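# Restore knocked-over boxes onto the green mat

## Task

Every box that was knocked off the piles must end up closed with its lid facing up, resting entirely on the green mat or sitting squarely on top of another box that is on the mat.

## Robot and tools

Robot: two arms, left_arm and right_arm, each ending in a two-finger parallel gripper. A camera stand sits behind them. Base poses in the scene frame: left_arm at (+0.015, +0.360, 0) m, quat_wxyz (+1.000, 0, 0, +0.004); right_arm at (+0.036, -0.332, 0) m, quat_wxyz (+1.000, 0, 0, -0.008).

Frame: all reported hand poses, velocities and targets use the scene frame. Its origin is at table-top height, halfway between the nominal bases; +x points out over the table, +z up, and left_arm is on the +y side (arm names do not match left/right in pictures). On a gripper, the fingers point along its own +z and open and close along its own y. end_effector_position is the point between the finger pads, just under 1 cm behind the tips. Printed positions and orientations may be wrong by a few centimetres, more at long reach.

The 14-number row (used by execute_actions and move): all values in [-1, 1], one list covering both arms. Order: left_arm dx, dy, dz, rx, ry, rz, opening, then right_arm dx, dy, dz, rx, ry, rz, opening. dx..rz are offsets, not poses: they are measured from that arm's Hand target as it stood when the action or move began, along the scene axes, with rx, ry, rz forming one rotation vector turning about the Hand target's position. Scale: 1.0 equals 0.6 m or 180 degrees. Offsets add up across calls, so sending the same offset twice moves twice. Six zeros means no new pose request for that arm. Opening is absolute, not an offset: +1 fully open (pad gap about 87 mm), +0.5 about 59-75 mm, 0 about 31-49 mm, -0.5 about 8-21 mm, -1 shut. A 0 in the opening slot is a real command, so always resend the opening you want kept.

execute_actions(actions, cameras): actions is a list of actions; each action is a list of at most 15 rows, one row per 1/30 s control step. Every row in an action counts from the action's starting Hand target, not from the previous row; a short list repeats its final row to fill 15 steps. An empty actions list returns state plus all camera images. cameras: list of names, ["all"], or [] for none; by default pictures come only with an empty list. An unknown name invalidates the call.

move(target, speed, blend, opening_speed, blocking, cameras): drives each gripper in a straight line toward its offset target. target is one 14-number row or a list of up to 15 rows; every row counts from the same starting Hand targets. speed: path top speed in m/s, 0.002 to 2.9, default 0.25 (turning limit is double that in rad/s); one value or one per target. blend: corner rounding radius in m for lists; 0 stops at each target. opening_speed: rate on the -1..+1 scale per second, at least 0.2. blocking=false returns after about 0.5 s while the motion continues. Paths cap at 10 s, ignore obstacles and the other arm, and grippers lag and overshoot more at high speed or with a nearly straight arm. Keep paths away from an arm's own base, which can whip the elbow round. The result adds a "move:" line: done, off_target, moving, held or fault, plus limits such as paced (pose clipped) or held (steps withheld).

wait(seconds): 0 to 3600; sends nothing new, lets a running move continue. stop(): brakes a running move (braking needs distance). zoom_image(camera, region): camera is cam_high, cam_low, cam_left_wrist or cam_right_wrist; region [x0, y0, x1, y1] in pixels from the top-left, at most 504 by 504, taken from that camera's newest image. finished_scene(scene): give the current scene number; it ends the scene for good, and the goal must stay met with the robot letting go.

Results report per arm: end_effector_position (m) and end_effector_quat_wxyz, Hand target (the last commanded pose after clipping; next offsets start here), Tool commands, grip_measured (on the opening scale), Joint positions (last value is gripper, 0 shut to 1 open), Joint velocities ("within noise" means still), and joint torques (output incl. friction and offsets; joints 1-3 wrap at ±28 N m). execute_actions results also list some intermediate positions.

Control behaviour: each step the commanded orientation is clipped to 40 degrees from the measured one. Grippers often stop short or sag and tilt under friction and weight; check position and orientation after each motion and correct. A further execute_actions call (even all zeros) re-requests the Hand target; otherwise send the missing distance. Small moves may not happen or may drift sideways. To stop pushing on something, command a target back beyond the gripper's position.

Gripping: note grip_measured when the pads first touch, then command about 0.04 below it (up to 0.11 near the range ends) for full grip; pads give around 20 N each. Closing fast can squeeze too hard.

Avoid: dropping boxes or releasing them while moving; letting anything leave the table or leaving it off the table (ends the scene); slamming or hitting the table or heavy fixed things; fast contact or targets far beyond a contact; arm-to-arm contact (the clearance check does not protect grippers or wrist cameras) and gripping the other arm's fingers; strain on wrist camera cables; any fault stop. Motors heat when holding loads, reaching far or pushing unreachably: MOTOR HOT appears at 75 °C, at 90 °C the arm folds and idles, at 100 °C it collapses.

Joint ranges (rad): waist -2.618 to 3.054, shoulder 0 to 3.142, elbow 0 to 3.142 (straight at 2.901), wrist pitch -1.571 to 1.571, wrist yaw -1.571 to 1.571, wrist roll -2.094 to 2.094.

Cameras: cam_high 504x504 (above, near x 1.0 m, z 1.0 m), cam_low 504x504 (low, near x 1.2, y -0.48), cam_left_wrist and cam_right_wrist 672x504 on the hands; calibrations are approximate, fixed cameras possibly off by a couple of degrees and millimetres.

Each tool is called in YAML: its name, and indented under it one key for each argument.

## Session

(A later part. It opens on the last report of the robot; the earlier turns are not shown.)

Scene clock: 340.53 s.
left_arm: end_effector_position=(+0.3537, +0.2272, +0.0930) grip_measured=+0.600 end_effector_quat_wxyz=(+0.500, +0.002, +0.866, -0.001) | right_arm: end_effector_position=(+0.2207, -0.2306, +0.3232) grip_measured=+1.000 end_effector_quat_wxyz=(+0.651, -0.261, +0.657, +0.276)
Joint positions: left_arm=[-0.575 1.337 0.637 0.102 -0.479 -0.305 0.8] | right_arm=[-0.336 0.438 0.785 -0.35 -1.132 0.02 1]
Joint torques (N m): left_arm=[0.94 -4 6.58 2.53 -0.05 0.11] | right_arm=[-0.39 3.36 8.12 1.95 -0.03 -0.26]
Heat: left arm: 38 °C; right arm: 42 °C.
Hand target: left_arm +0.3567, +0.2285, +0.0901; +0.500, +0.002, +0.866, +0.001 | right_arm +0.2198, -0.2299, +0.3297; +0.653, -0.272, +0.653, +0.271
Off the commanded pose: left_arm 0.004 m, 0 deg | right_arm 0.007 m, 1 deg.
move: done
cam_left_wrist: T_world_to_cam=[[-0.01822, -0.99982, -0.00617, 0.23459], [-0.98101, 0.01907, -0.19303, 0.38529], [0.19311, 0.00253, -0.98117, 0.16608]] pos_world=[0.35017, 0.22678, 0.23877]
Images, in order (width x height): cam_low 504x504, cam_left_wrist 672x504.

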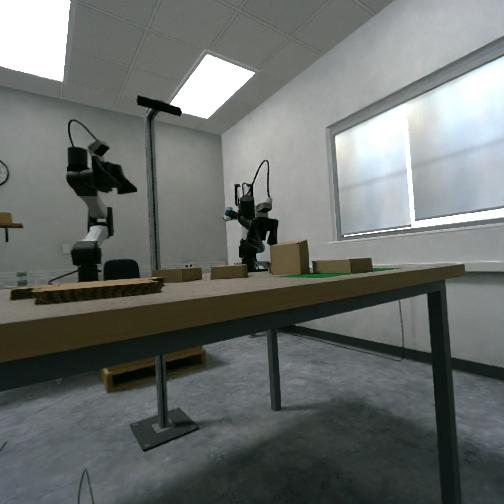

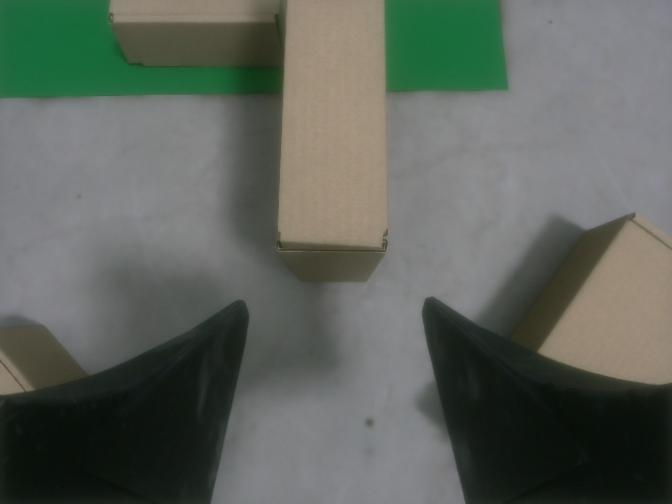

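move:
  target: [0.0755, 0.001, -0.0417, 0, 0, 0, 0.6, 0, 0, 0, 0, 0, 0, 1]
  speed: 0.12

move:
  target: [0, 0, 0, 0, 0, 0, 0.0, 0, 0, 0, 0, 0, 0, 1]
  opening_speed: 0.4
  cameras: ["cam_left_wrist", "cam_low"]

Scene clock: 347.63 s.
left_arm: end_effector_position=(+0.3927, +0.2308, +0.0611) grip_measured=+0.600 end_effector_quat_wxyz=(+0.492, +0.004, +0.870, +0.003) | right_arm: end_effector_position=(+0.2207, -0.2306, +0.3232) grip_measured=+1.000 end_effector_quat_wxyz=(+0.651, -0.261, +0.657, +0.276)
Joint positions: left_arm=[-0.489 1.554 0.683 0.275 -0.408 -0.253 0.8] | right_arm=[-0.336 0.438 0.785 -0.35 -1.132 0.02 1]
Joint torques (N m): left_arm=[0.5 -5.52 8.12 2.65 -0.1 0.1] | right_arm=[-0.35 3.62 8.34 1.8 -0.08 -0.28]
Heat: left arm: 37 °C; right arm: 42 °C.
Hand target: left_arm +0.4019, +0.2292, +0.0649; +0.500, +0.002, +0.866, +0.001 | right_arm +0.2198, -0.2299, +0.3297; +0.653, -0.272, +0.653, +0.271
Off the commanded pose: left_arm 0.010 m, 1 deg | right_arm 0.007 m, 1 deg.
move: done

Scene clock: 349.33 s.
left_arm: end_effector_position=(+0.3928, +0.2305, +0.0612) grip_measured=+0.075 end_effector_quat_wxyz=(+0.493, +0.004, +0.870, +0.002) | right_arm: end_effector_position=(+0.2207, -0.2306, +0.3232) grip_measured=+1.000 end_effector_quat_wxyz=(+0.651, -0.261, +0.657, +0.276)
Joint positions: left_arm=[-0.489 1.554 0.683 0.276 -0.406 -0.252 0.538] | right_arm=[-0.336 0.438 0.785 -0.35 -1.132 0.02 1]
Joint torques (N m): left_arm=[0.76 -5.55 8.27 2.6 -0.12 0.09] | right_arm=[-0.54 3.15 8.4 1.83 -0.02 -0.26]
Heat: left arm: 37 °C; right arm: 42 °C.
Hand target: left_arm +0.4019, +0.2292, +0.0649; +0.500, +0.002, +0.866, +0.001 | right_arm +0.2198, -0.2299, +0.3297; +0.653, -0.272, +0.653, +0.271
Off the commanded pose: left_arm 0.010 m, 1 deg | right_arm 0.007 m, 1 deg.
move: done
cam_left_wrist: T_world_to_cam=[[-0.01904, -0.99972, -0.01419, 0.23913], [-0.98422, 0.02124, -0.17568, 0.41708], [0.17594, 0.01062, -0.98434, 0.1325]] pos_world=[0.39174, 0.22879, 0.20709]
Images, in order (width x height): cam_low 504x504, cam_left_wrist 672x504.

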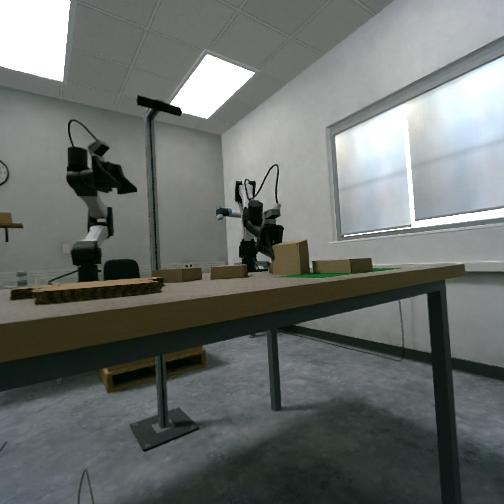

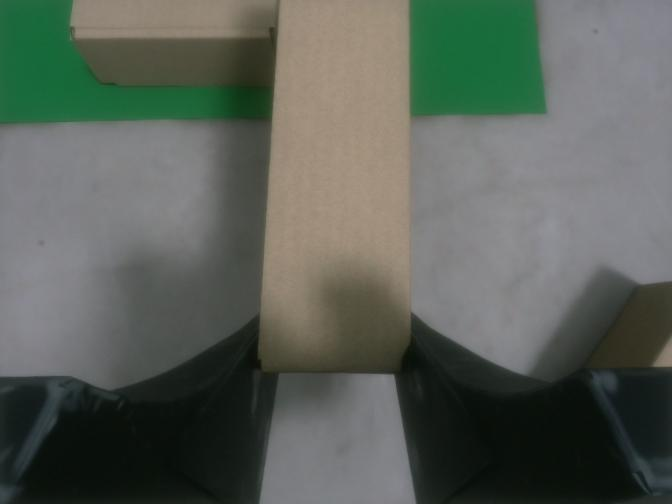

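move:
  target: [0, 0, 0.2, 0, 0, 0, 0.0, 0, 0, 0, 0, 0, 0, 1]
  speed: 0.1
  cameras: ["cam_left_wrist", "cam_low"]

Scene clock: 360.83 s.
left_arm: end_effector_position=(+0.3979, +0.2278, +0.1654) grip_measured=+0.075 end_effector_quat_wxyz=(+0.481, +0.008, +0.876, +0.008) | right_arm: end_effector_position=(+0.2207, -0.2306, +0.3232) grip_measured=+1.000 end_effector_quat_wxyz=(+0.651, -0.261, +0.657, +0.276)
Joint positions: left_arm=[-0.489 1.42 1.034 -0.237 -0.406 -0.251 0.538] | right_arm=[-0.336 0.438 0.785 -0.35 -1.132 0.02 1]
Joint torques (N m): left_arm=[0.77 -9.2 9.16 2.4 -0.24 0.04] | right_arm=[-0.32 3.26 7.95 1.76 -0.01 -0.3]
Heat: left arm: 36 °C; right arm: 42 °C.
Hand target: left_arm +0.4019, +0.2292, +0.1849; +0.500, +0.002, +0.866, +0.001 | right_arm +0.2198, -0.2299, +0.3297; +0.653, -0.272, +0.653, +0.271
Off the commanded pose: left_arm 0.020 m, 3 deg | right_arm 0.007 m, 1 deg.
move: off_target (left_arm)
cam_left_wrist: T_world_to_cam=[[-0.02077, -0.99939, -0.02813, 0.24095], [-0.9884, 0.02476, -0.14987, 0.43703], [0.15047, 0.02469, -0.98831, 0.24167]] pos_world=[0.4006, 0.22402, 0.31112]
Images, in order (width x height): cam_low 504x504, cam_left_wrist 672x504.

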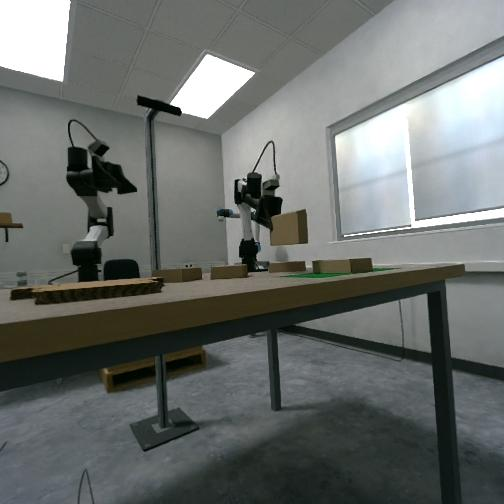

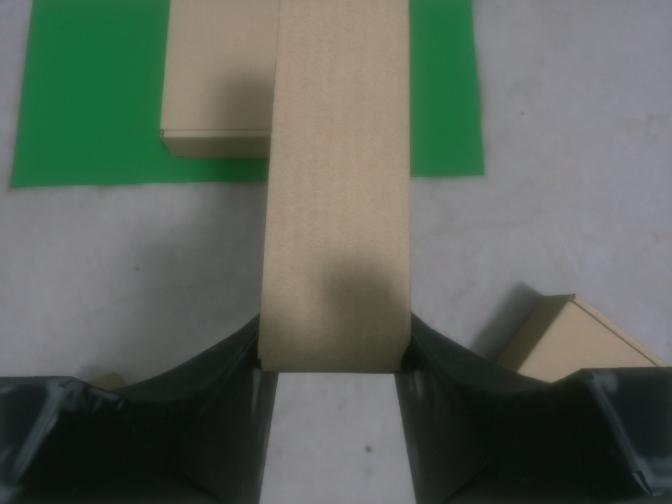

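zoom_image:
  camera: "cam_low"
  region: [220, 130, 390, 290]

Scaled by 2.965 from the camera's image (finer frame: 720x720).

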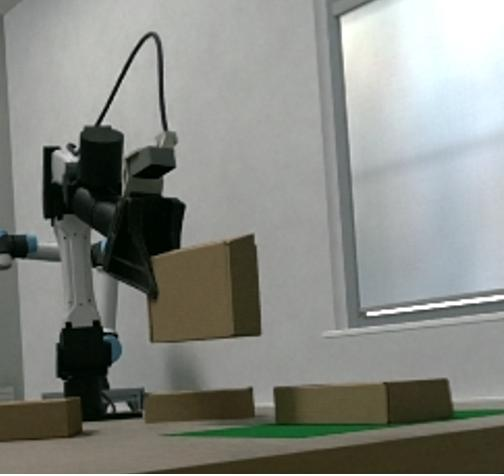

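move:
  target: [0.155, 0.15, 0.075, -0.5, 0, 0, 0.0, 0, 0, 0, 0, 0, 0, 1]
  speed: 0.2
  cameras: ["cam_left_wrist", "cam_low", "cam_high"]

zoom_image:
  camera: "cam_low"
  region: [220, 130, 390, 290]

zoom_image:
  camera: "cam_high"
  region: [290, 80, 500, 420]

Scene clock: 381.30 s.
left_arm: end_effector_position=(+0.4944, +0.3162, +0.2386) grip_measured=+0.075 end_effector_quat_wxyz=(+0.361, -0.347, +0.613, -0.611) | right_arm: end_effector_position=(+0.2207, -0.2306, +0.3232) grip_measured=+1.000 end_effector_quat_wxyz=(+0.651, -0.261, +0.657, +0.276)
Joint positions: left_arm=[0.217 1.763 0.958 0.815 0.749 -1.559 0.538] | right_arm=[-0.336 0.438 0.785 -0.35 -1.132 0.02 1]
Joint torques (N m): left_arm=[0.83 -7.94 5.49 2.65 0.04 -0.01] | right_arm=[-0.5 3.43 7.76 1.87 -0.04 -0.24]
Heat: left arm: 36 °C; right arm: 42 °C.
Hand target: left_arm +0.4950, +0.3191, +0.2299; +0.355, -0.352, +0.613, -0.612 | right_arm +0.2198, -0.2299, +0.3297; +0.653, -0.272, +0.653, +0.271
Off the commanded pose: left_arm 0.009 m, 1 deg | right_arm 0.007 m, 1 deg.
move: done
cam_left_wrist: T_world_to_cam=[[-0.02879, -0.01924, 0.9994, -0.21773], [-0.9808, -0.1924, -0.03196, 0.57794], [0.1929, -0.98113, -0.01333, 0.3618]] pos_world=[0.49078, 0.46198, 0.24089]
Images, in order (width x height): cam_high 504x504, cam_low 504x504, cam_left_wrist 672x504.

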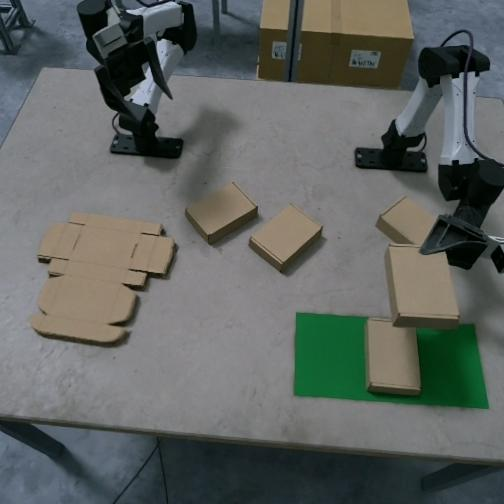

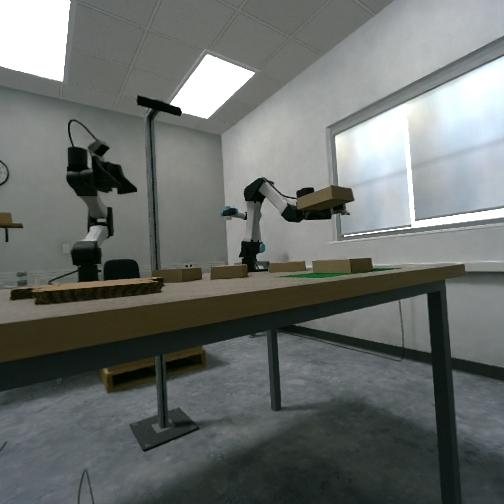

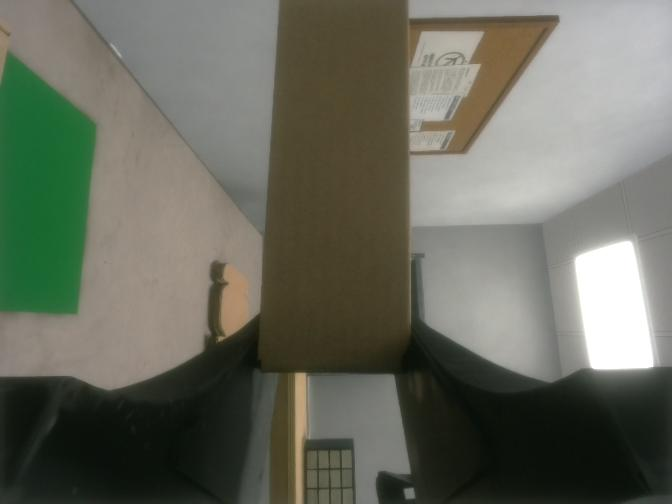

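Scaled by 2.965 from the camera's image (finer frame: 720x720).

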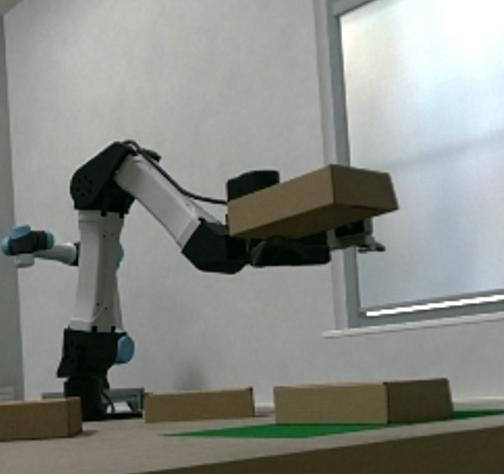

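Scaled by 1.482 from the camera's image (finer frame: 720x720).

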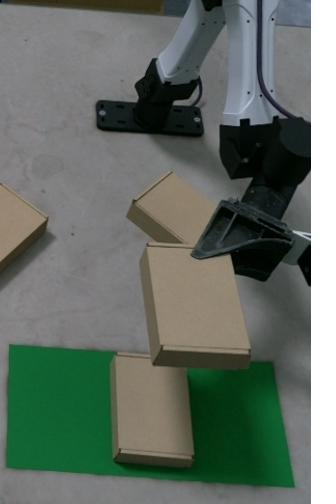

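zoom_image:
  camera: "cam_high"
  region: [350, 220, 490, 410]

Scaled by 2.653 from the camera's image (finer frame: 720x720).

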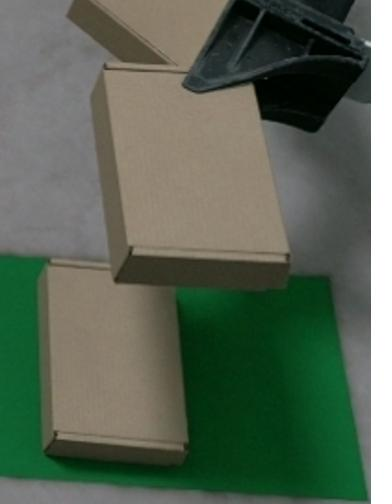

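move:
  target: [0.042, 0.0015, -0.15, 0, 0.0667, -0.0167, 0.0, 0, 0, 0, 0, 0, 0, 1]
  speed: 0.15
  cameras: ["cam_low", "cam_high"]

zoom_image:
  camera: "cam_low"
  region: [240, 170, 400, 290]

zoom_image:
  camera: "cam_high"
  region: [350, 220, 490, 410]

Scene clock: 406.07 s.
left_arm: end_effector_position=(+0.5160, +0.3170, +0.1410) grip_measured=+0.075 end_effector_quat_wxyz=(+0.271, -0.402, +0.654, -0.581) | right_arm: end_effector_position=(+0.2207, -0.2306, +0.3232) grip_measured=+1.000 end_effector_quat_wxyz=(+0.651, -0.261, +0.657, +0.276)
Joint positions: left_arm=[0.217 1.996 1.029 0.709 0.792 -1.5 0.538] | right_arm=[-0.336 0.438 0.785 -0.35 -1.132 0.02 1]
Joint torques (N m): left_arm=[0.54 -10.02 7.87 2.39 0.13 0.11] | right_arm=[-0.36 3.18 8.06 1.83 -0.03 -0.3]
Heat: left arm: 37 °C; right arm: 43 °C.
Hand target: left_arm +0.5202, +0.3200, +0.1400; +0.273, -0.398, +0.656, -0.581 | right_arm +0.2198, -0.2299, +0.3297; +0.653, -0.272, +0.653, +0.271
Off the commanded pose: left_arm 0.005 m, 1 deg | right_arm 0.007 m, 1 deg.
move: done
Images, in order (width x height): cam_high 504x504, cam_low 504x504.

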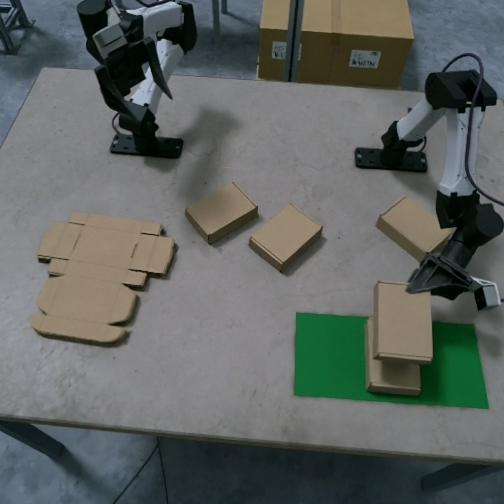

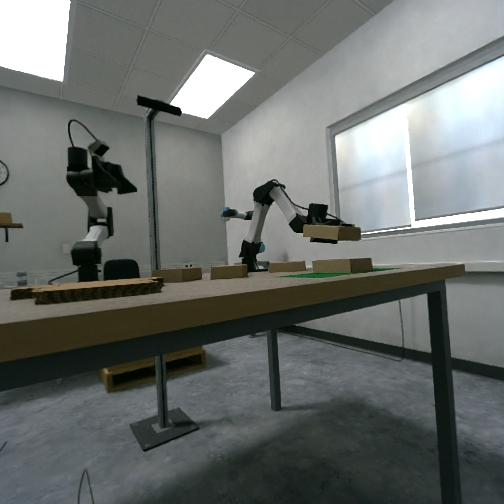

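Scaled by 3.150 from the camera's image (finer frame: 720x720).

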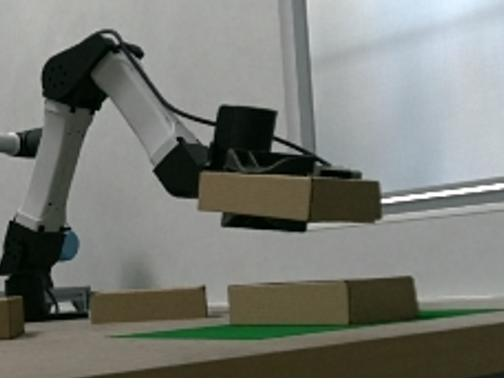

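Scaled by 2.653 from the camera's image (finer frame: 720x720).

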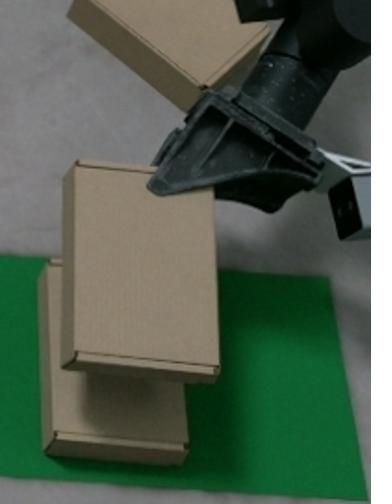

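move:
  target: [0.0133, 0.0058, -0.0733, -0.011, 0, 0.0067, 0.0, 0, 0, 0, 0, 0, 0, 1]
  speed: 0.1
  cameras: ["cam_low", "cam_high"]

zoom_image:
  camera: "cam_low"
  region: [280, 210, 400, 290]

zoom_image:
  camera: "cam_high"
  region: [350, 240, 490, 410]

Scene clock: 425.40 s.
left_arm: end_effector_position=(+0.5247, +0.3188, +0.0985) grip_measured=+0.075 end_effector_quat_wxyz=(+0.267, -0.408, +0.645, -0.588) | right_arm: end_effector_position=(+0.2207, -0.2306, +0.3232) grip_measured=+1.000 end_effector_quat_wxyz=(+0.651, -0.261, +0.657, +0.276)
Joint positions: left_arm=[0.217 2.152 1.029 0.885 0.792 -1.536 0.538] | right_arm=[-0.336 0.438 0.785 -0.35 -1.132 0.02 1]
Joint torques (N m): left_arm=[0.55 -10.63 6.24 2.69 0.09 -0.01] | right_arm=[-0.42 3.17 7.88 1.9 -0.1 -0.22]
Heat: left arm: 37 °C; right arm: 43 °C.
Hand target: left_arm +0.5282, +0.3235, +0.0960; +0.272, -0.409, +0.641, -0.589 | right_arm +0.2198, -0.2299, +0.3297; +0.653, -0.272, +0.653, +0.271
Off the commanded pose: left_arm 0.006 m, 1 deg | right_arm 0.007 m, 1 deg.
move: done
Images, in order (width x height): cam_high 504x504, cam_low 504x504.

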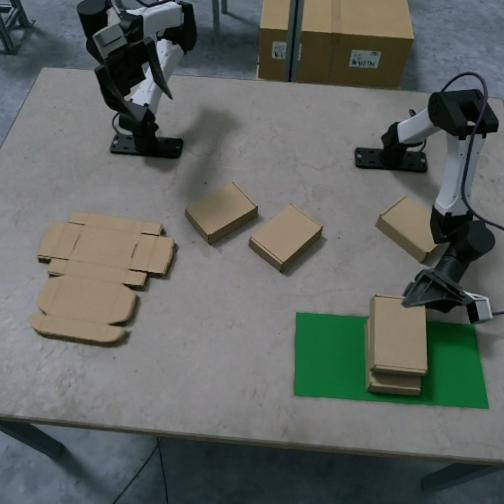

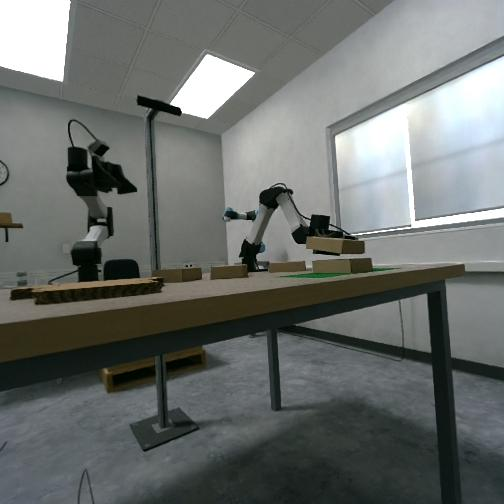

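Scaled by 4.200 from the camera's image (finer frame: 720x720).

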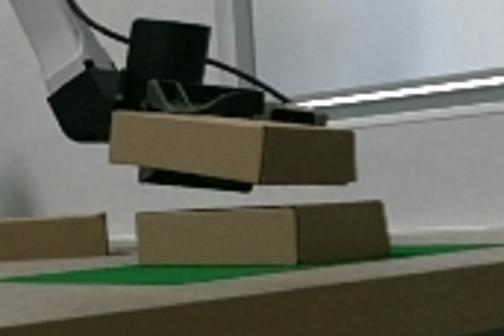

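Scaled by 2.965 from the camera's image (finer frame: 720x720).

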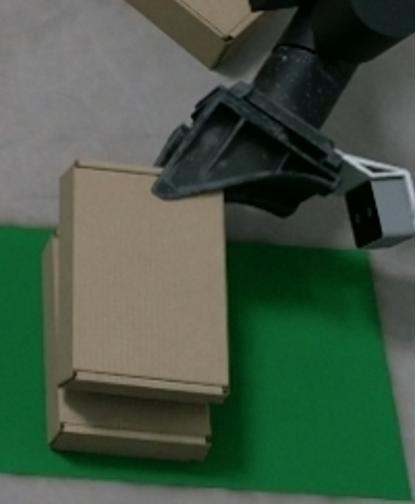

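move:
  target: [0.003, 0.003, -0.033, 0, -0.03, 0.011, 0.0, 0, 0, 0, 0, 0, 0, 1]
  speed: 0.06
  cameras: ["cam_low", "cam_high"]

zoom_image:
  camera: "cam_low"
  region: [280, 210, 400, 290]

zoom_image:
  camera: "cam_high"
  region: [350, 260, 490, 410]

Scene clock: 443.50 s.
left_arm: end_effector_position=(+0.5302, +0.3227, +0.0852) grip_measured=+0.075 end_effector_quat_wxyz=(+0.312, -0.384, +0.624, -0.605) | right_arm: end_effector_position=(+0.2207, -0.2306, +0.3232) grip_measured=+1.000 end_effector_quat_wxyz=(+0.651, -0.261, +0.657, +0.276)
Joint positions: left_arm=[0.217 2.266 1.016 1.148 0.766 -1.576 0.538] | right_arm=[-0.336 0.438 0.785 -0.35 -1.132 0.02 1]
Joint torques (N m): left_arm=[0.13 -10.4 4.26 2.75 -0.09 0.03] | right_arm=[-0.46 3.33 8.18 1.81 -0.05 -0.33]
Heat: left arm: 39 °C; right arm: 43 °C.
Hand target: left_arm +0.5299, +0.3252, +0.0761; +0.312, -0.392, +0.621, -0.603 | right_arm +0.2198, -0.2299, +0.3297; +0.653, -0.272, +0.653, +0.271
Off the commanded pose: left_arm 0.009 m, 1 deg | right_arm 0.007 m, 1 deg.
move: done
Images, in order (width x height): cam_high 504x504, cam_low 504x504.

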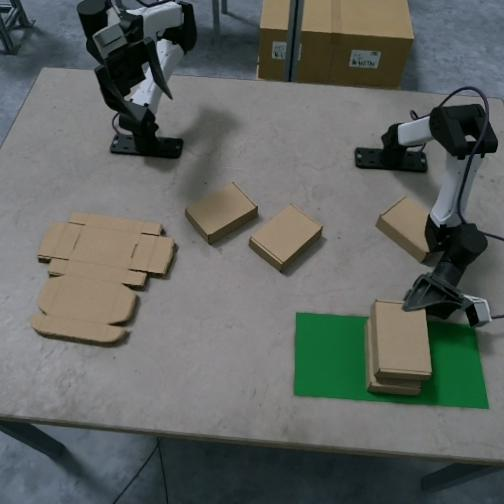

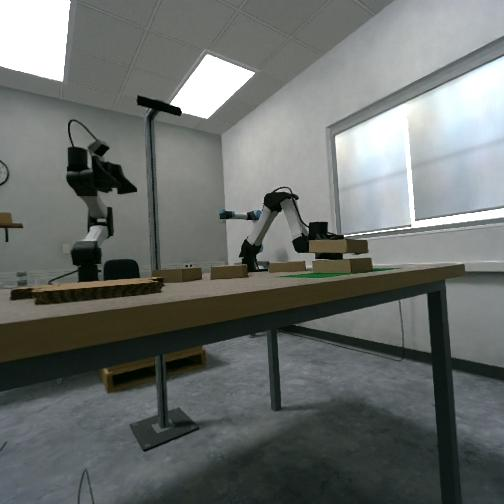

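Scaled by 4.200 from the camera's image (finer frame: 720x720).

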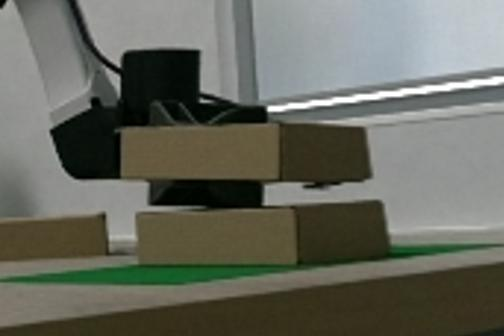

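Scaled by 3.360 from the camera's image (finer frame: 720x720).

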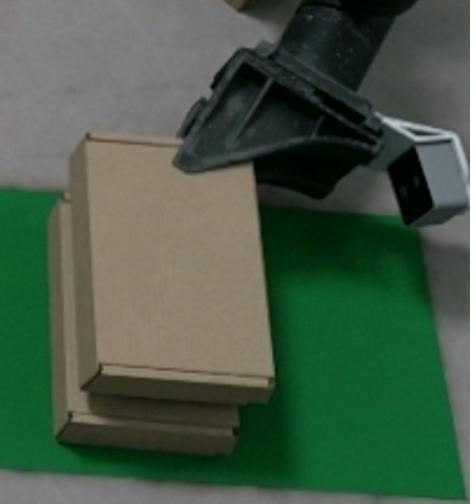

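zoom_image:
  camera: "cam_high"
  region: [360, 350, 440, 400]

Scaled by 6.300 from the camera's image (finer frame: 720x720).

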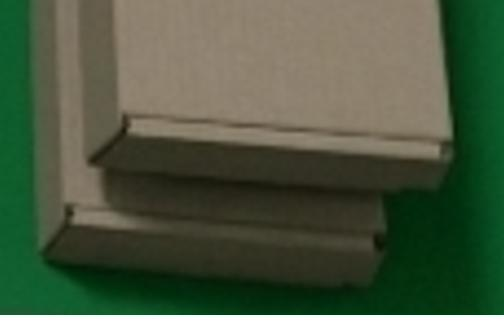

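move:
  target:
    - [-0.021, -0.0083, 0.0, 0, 0, 0, 0.0, 0, 0, 0, 0, 0, 0, 1]
    - [-0.021, -0.0083, -0.0333, 0, -0.008, 0, 0.0, 0, 0, 0, 0, 0, 0, 1]
  speed: 0.05
  cameras: ["cam_low", "cam_high"]

zoom_image:
  camera: "cam_low"
  region: [290, 225, 390, 285]

zoom_image:
  camera: "cam_high"
  region: [350, 260, 490, 410]

Scene clock: 457.50 s.
left_arm: end_effector_position=(+0.5169, +0.3202, +0.0661) grip_measured=+0.075 end_effector_quat_wxyz=(+0.324, -0.376, +0.619, -0.609) | right_arm: end_effector_position=(+0.2207, -0.2306, +0.3232) grip_measured=+1.000 end_effector_quat_wxyz=(+0.651, -0.261, +0.657, +0.276)
Joint positions: left_arm=[0.217 2.328 0.955 1.306 0.761 -1.581 0.538] | right_arm=[-0.336 0.438 0.785 -0.35 -1.132 0.02 1]
Joint torques (N m): left_arm=[-0.09 -9.81 4.27 2.69 -0.11 0.03] | right_arm=[-0.54 3.38 8.05 1.82 -0.1 -0.31]
Heat: left arm: 38 °C; right arm: 43 °C.
Hand target: left_arm +0.5174, +0.3203, +0.0563; +0.320, -0.384, +0.617, -0.608 | right_arm +0.2198, -0.2299, +0.3297; +0.653, -0.272, +0.653, +0.271
Off the commanded pose: left_arm 0.010 m, 1 deg | right_arm 0.007 m, 1 deg.
move: done
Images, in order (width x height): cam_high 504x504, cam_low 504x504.

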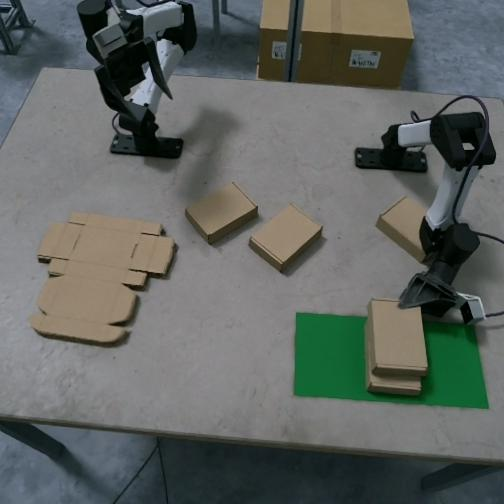

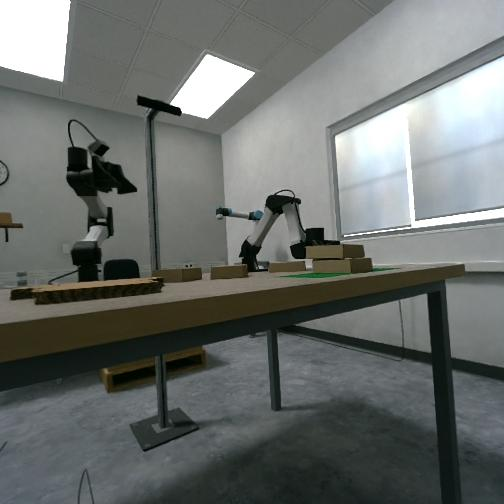

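Scaled by 5.040 from the camera's image (finer frame: 720x720).

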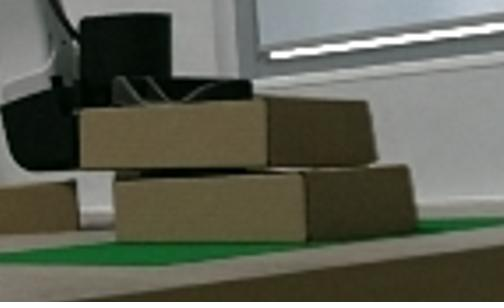

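Scaled by 3.360 from the camera's image (finer frame: 720x720).

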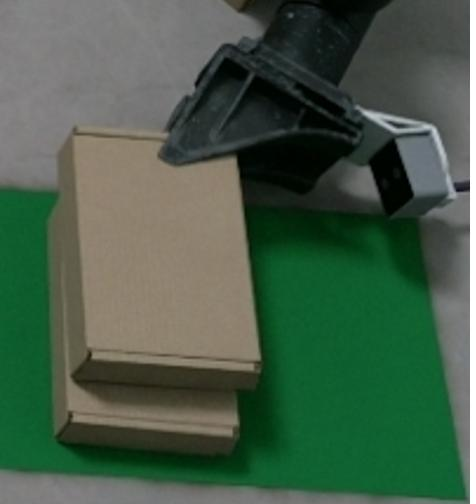

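move:
  target: [0, 0, -0.01, 0, 0, 0, 0.0, 0, 0, 0, 0, 0, 0, 1]
  speed: 0.03
  cameras: ["cam_low", "cam_high"]

zoom_image:
  camera: "cam_low"
  region: [290, 225, 390, 285]

zoom_image:
  camera: "cam_high"
  region: [350, 280, 450, 400]

Scene clock: 461.47 s.
left_arm: end_effector_position=(+0.5164, +0.3200, +0.0633) grip_measured=+0.075 end_effector_quat_wxyz=(+0.329, -0.371, +0.617, -0.611) | right_arm: end_effector_position=(+0.2207, -0.2306, +0.3232) grip_measured=+1.000 end_effector_quat_wxyz=(+0.651, -0.261, +0.657, +0.276)
Joint positions: left_arm=[0.217 2.346 0.955 1.339 0.761 -1.581 0.538] | right_arm=[-0.336 0.438 0.785 -0.35 -1.132 0.02 1]
Joint torques (N m): left_arm=[-0.36 -9.57 4.6 2.53 -0.1 0.03] | right_arm=[-0.4 3.08 8.23 1.87 -0.11 -0.17]
Heat: left arm: 38 °C; right arm: 43 °C.
Hand target: left_arm +0.5173, +0.3203, +0.0502; +0.320, -0.384, +0.617, -0.608 | right_arm +0.2198, -0.2299, +0.3297; +0.653, -0.272, +0.653, +0.271
Off the commanded pose: left_arm 0.013 m, 2 deg | right_arm 0.007 m, 1 deg.
move: off_target (left_arm)
Images, in order (width x height): cam_high 504x504, cam_low 504x504.

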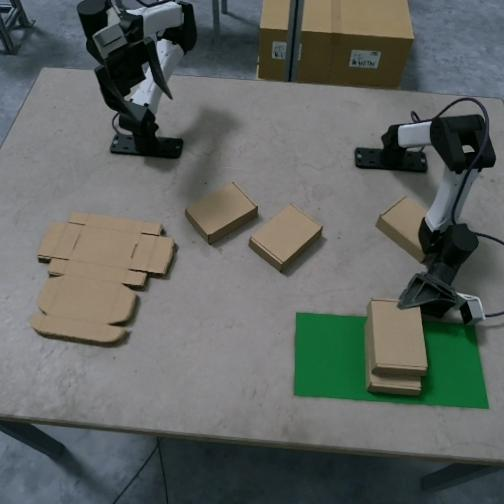

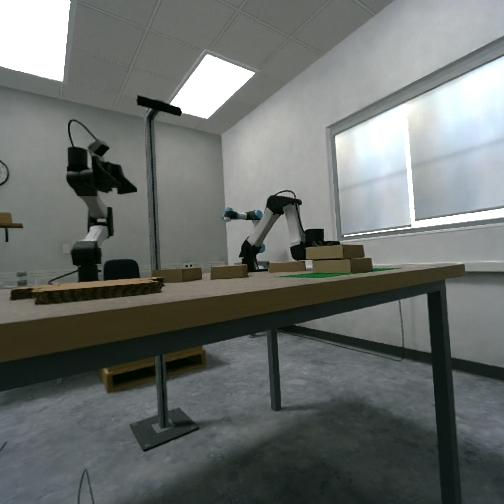

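Scaled by 5.040 from the camera's image (finer frame: 720x720).

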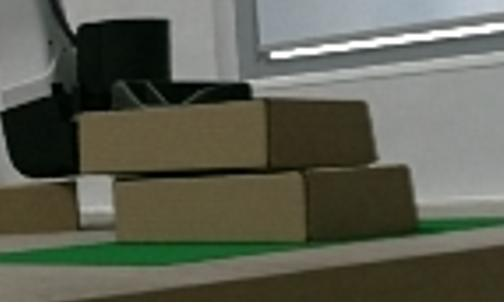

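Scaled by 4.200 from the camera's image (finer frame: 720x720).

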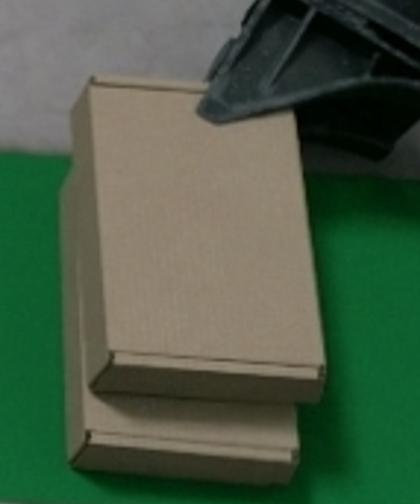

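move:
  target: [0, 0, 0.013, 0, 0, 0, 0.4, 0, 0, 0, 0, 0, 0, 1]
  speed: 0.03
  opening_speed: 0.2
  cameras: ["cam_low", "cam_high"]

zoom_image:
  camera: "cam_low"
  region: [290, 225, 390, 285]

zoom_image:
  camera: "cam_high"
  region: [350, 280, 450, 400]

Scene clock: 468.70 s.
left_arm: end_effector_position=(+0.5162, +0.3200, +0.0598) grip_measured=+0.400 end_effector_quat_wxyz=(+0.321, -0.379, +0.618, -0.609) | right_arm: end_effector_position=(+0.2207, -0.2306, +0.3232) grip_measured=+1.000 end_effector_quat_wxyz=(+0.651, -0.261, +0.657, +0.276)
Joint positions: left_arm=[0.217 2.346 0.955 1.318 0.76 -1.586 0.7] | right_arm=[-0.336 0.438 0.785 -0.35 -1.132 0.02 1]
Joint torques (N m): left_arm=[-0.36 -12.25 4.22 2.5 -0.1 0.05] | right_arm=[-0.65 3.23 8.1 1.85 -0.04 -0.29]
Heat: left arm: 39 °C; right arm: 43 °C.
Hand target: left_arm +0.5174, +0.3203, +0.0580; +0.320, -0.384, +0.617, -0.608 | right_arm +0.2198, -0.2299, +0.3297; +0.653, -0.272, +0.653, +0.271
Off the commanded pose: left_arm 0.002 m, 1 deg | right_arm 0.007 m, 1 deg.
move: done
Images, in order (width x height): cam_high 504x504, cam_low 504x504.

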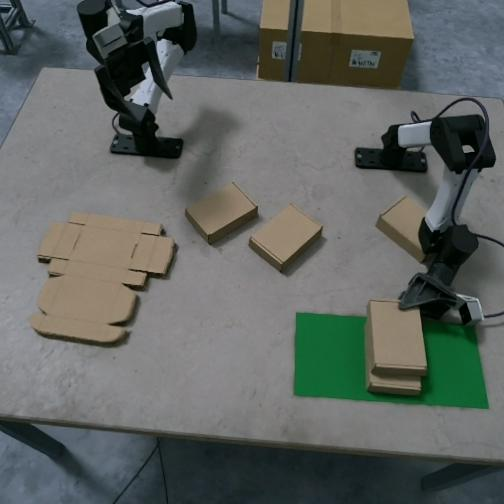

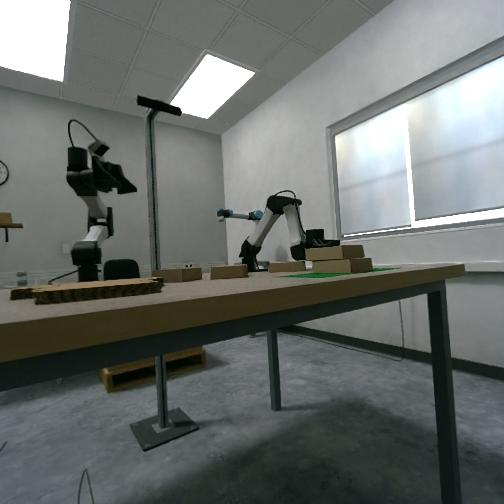

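Scaled by 5.040 from the camera's image (finer frame: 720x720).

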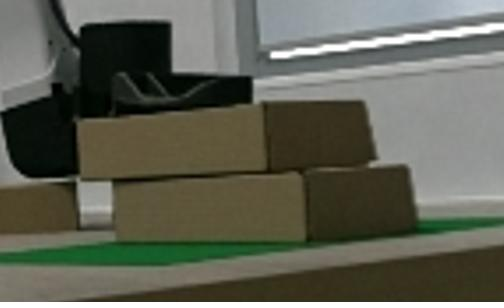

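Scaled by 4.200 from the camera's image (finer frame: 720x720).

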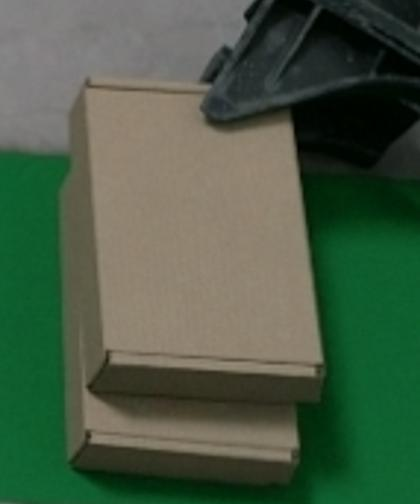

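move:
  target:
    - [-0.060, 0.005, 0.002, 0, 0, 0, 0.4, 0, 0, 0, 0, 0, 0, 1]
    - [-0.060, 0.005, 0.2, 0, 0, 0, 0.4, 0, 0, 0, 0, 0, 0, 1]
    - [-0.104, -0.02, 0.13, 0.491, 0.1068, -0.1526, 0.4, 0, 0, 0, 0, 0, 0, 1]
  speed: [0.06, 0.15, 0.2]
  blend: [0.003, 0.02, 0]
  cameras: ["cam_low", "cam_high", "cam_left_wrist"]

Scene clock: 489.33 s.
left_arm: end_effector_position=(+0.4515, +0.3091, +0.1391) grip_measured=+0.400 end_effector_quat_wxyz=(+0.264, -0.007, +0.964, -0.006) | right_arm: end_effector_position=(+0.2207, -0.2306, +0.3232) grip_measured=+1.000 end_effector_quat_wxyz=(+0.651, -0.261, +0.657, +0.276)
Joint positions: left_arm=[-0.135 1.864 1.659 -0.833 -0.056 -0.124 0.7] | right_arm=[-0.336 0.438 0.785 -0.35 -1.132 0.02 1]
Joint torques (N m): left_arm=[-0.72 -8.91 8.84 1.65 -0.17 0.1] | right_arm=[-0.69 3.3 8.03 1.93 -0.08 -0.28]
Heat: left arm: 41 °C; right arm: 43 °C.
Hand target: left_arm +0.4550, +0.3083, +0.1361; +0.259, +0.000, +0.966, +0.000 | right_arm +0.2198, -0.2299, +0.3297; +0.653, -0.272, +0.653, +0.271
Off the commanded pose: left_arm 0.005 m, 1 deg | right_arm 0.007 m, 1 deg.
move: done
cam_left_wrist: T_world_to_cam=[[-0.00578, -0.99986, 0.0158, 0.30988], [-0.94972, 0.01043, 0.31293, 0.40668], [-0.31305, -0.01319, -0.94964, 0.42121]] pos_world=[0.51988, 0.31115, 0.26784]
Images, in order (width x height): cam_high 504x504, cam_low 504x504, cam_left_wrist 672x504.

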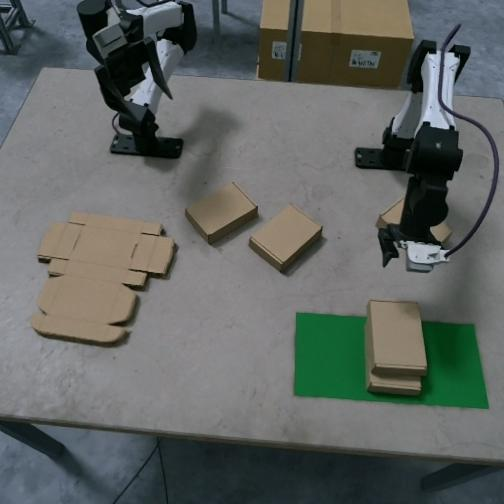

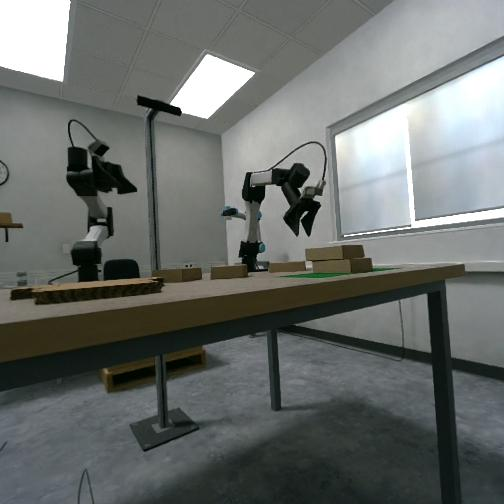

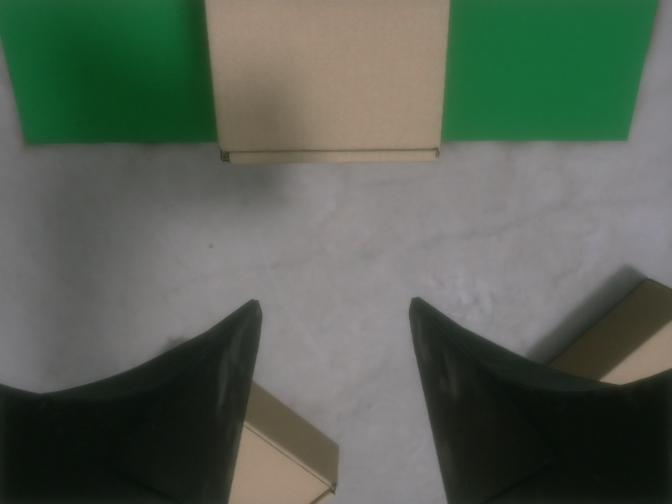

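move:
  target:
    - [0.03, 0.002, -0.13, 0, 0, 0, 0.4, 0, 0, 0, 0, 0, 0, 1]
  speed: [0.15]
  cameras: ["cam_low", "cam_left_wrist"]

zoom_image:
  camera: "cam_low"
  region: [260, 190, 390, 285]

Scene clock: 499.30 s.
left_arm: end_effector_position=(+0.4718, +0.3069, +0.0666) grip_measured=+0.400 end_effector_quat_wxyz=(+0.264, -0.003, +0.965, -0.005) | right_arm: end_effector_position=(+0.2207, -0.2306, +0.3232) grip_measured=+1.000 end_effector_quat_wxyz=(+0.651, -0.261, +0.657, +0.276)
Joint positions: left_arm=[-0.135 1.972 1.516 -0.585 -0.057 -0.117 0.7] | right_arm=[-0.336 0.438 0.785 -0.35 -1.132 0.02 1]
Joint torques (N m): left_arm=[0.14 -10.62 6.31 1.97 -0.09 0.09] | right_arm=[-0.38 3.25 7.77 1.82 0 -0.26]
Heat: left arm: 41 °C; right arm: 43 °C.
Hand target: left_arm +0.4730, +0.3095, +0.0581; +0.259, +0.000, +0.966, +0.000 | right_arm +0.2198, -0.2299, +0.3297; +0.653, -0.272, +0.653, +0.271
Off the commanded pose: left_arm 0.009 m, 1 deg | right_arm 0.007 m, 1 deg.
move: done
cam_left_wrist: T_world_to_cam=[[-0.01214, -0.99986, 0.01133, 0.31217], [-0.94908, 0.01509, 0.31466, 0.44688], [-0.31479, -0.00693, -0.94914, 0.35759]] pos_world=[0.54048, 0.30786, 0.19525]

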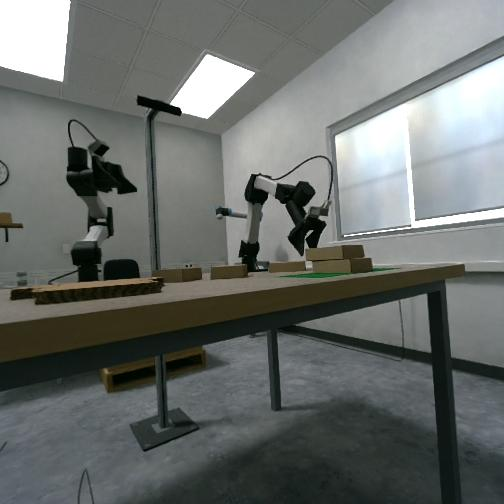

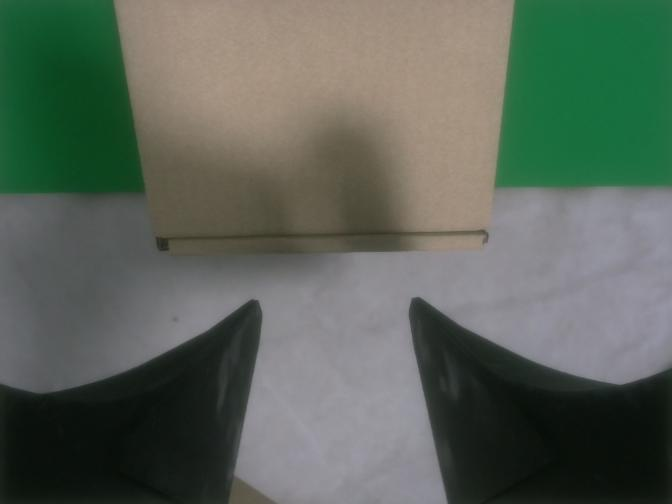

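Scaled by 3.877 from the camera's image (finer frame: 720x720).

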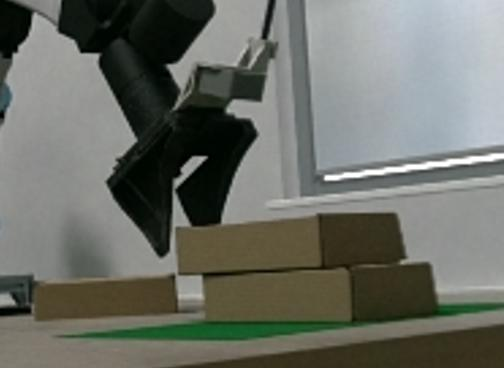

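move:
  target:
    - [0.042, 0.003, 0.0, 0, 0, 0, 0.4, 0, 0, 0, 0, 0, 0, 1]
  speed: [0.06]
  cameras: ["cam_low", "cam_left_wrist", "cam_high"]

zoom_image:
  camera: "cam_low"
  region: [260, 190, 390, 285]

zoom_image:
  camera: "cam_high"
  region: [350, 280, 450, 400]

Scene clock: 504.97 s.
left_arm: end_effector_position=(+0.4945, +0.3072, +0.0635) grip_measured=+0.400 end_effector_quat_wxyz=(+0.266, -0.001, +0.964, -0.003) | right_arm: end_effector_position=(+0.2207, -0.2306, +0.3232) grip_measured=+1.000 end_effector_quat_wxyz=(+0.651, -0.261, +0.657, +0.276)
Joint positions: left_arm=[-0.129 2.056 1.626 -0.605 -0.057 -0.107 0.7] | right_arm=[-0.336 0.438 0.785 -0.35 -1.132 0.02 1]
Joint torques (N m): left_arm=[0.69 -10.73 8.8 1.66 0 0.09] | right_arm=[-0.49 3.11 8.05 1.83 -0.05 -0.23]
Heat: left arm: 42 °C; right arm: 44 °C.
Hand target: left_arm +0.4981, +0.3113, +0.0580; +0.259, +0.000, +0.966, +0.000 | right_arm +0.2198, -0.2299, +0.3297; +0.653, -0.272, +0.653, +0.271
Off the commanded pose: left_arm 0.008 m, 1 deg | right_arm 0.007 m, 1 deg.
move: done
cam_left_wrist: T_world_to_cam=[[-0.01495, -0.99987, 0.00682, 0.31452], [-0.95047, 0.01633, 0.3104, 0.46984], [-0.31047, -0.00184, -0.95058, 0.35823]] pos_world=[0.56249, 0.30747, 0.19255]
Images, in order (width x height): cam_high 504x504, cam_low 504x504, cam_left_wrist 672x504.

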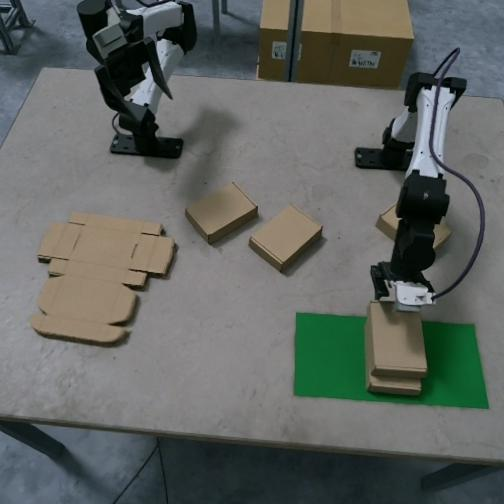

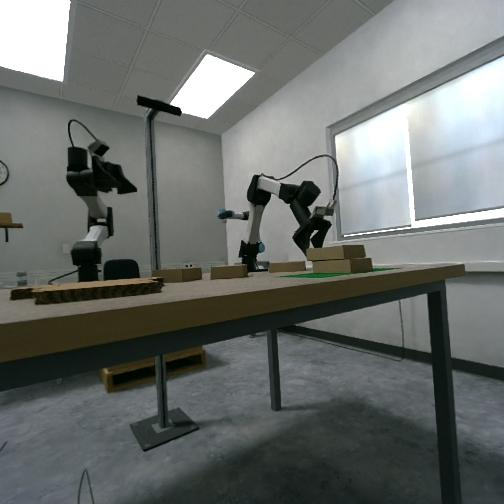

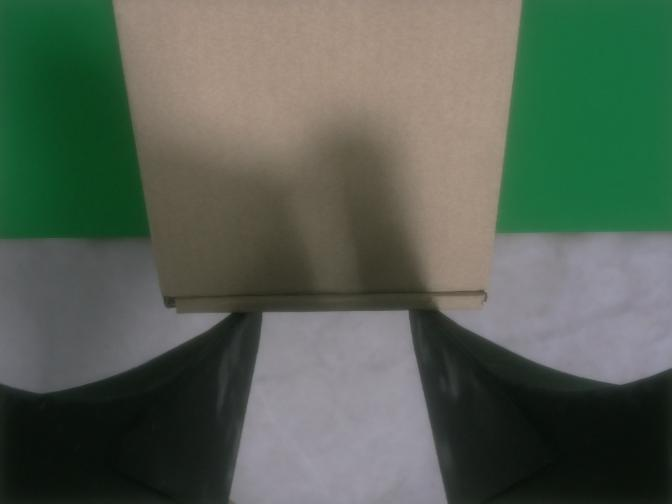

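Scaled by 3.877 from the camera's image (finer frame: 720x720).

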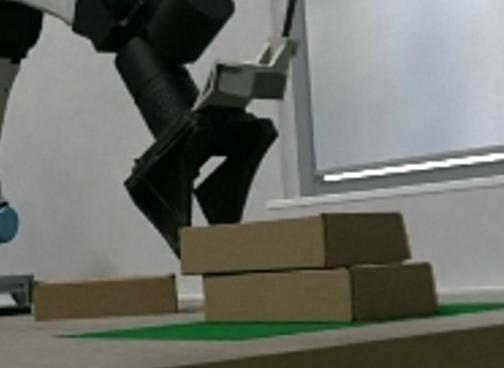

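Scaled by 4.200 from the camera's image (finer frame: 720x720).

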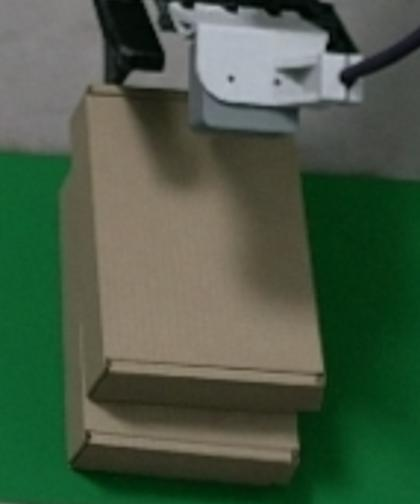

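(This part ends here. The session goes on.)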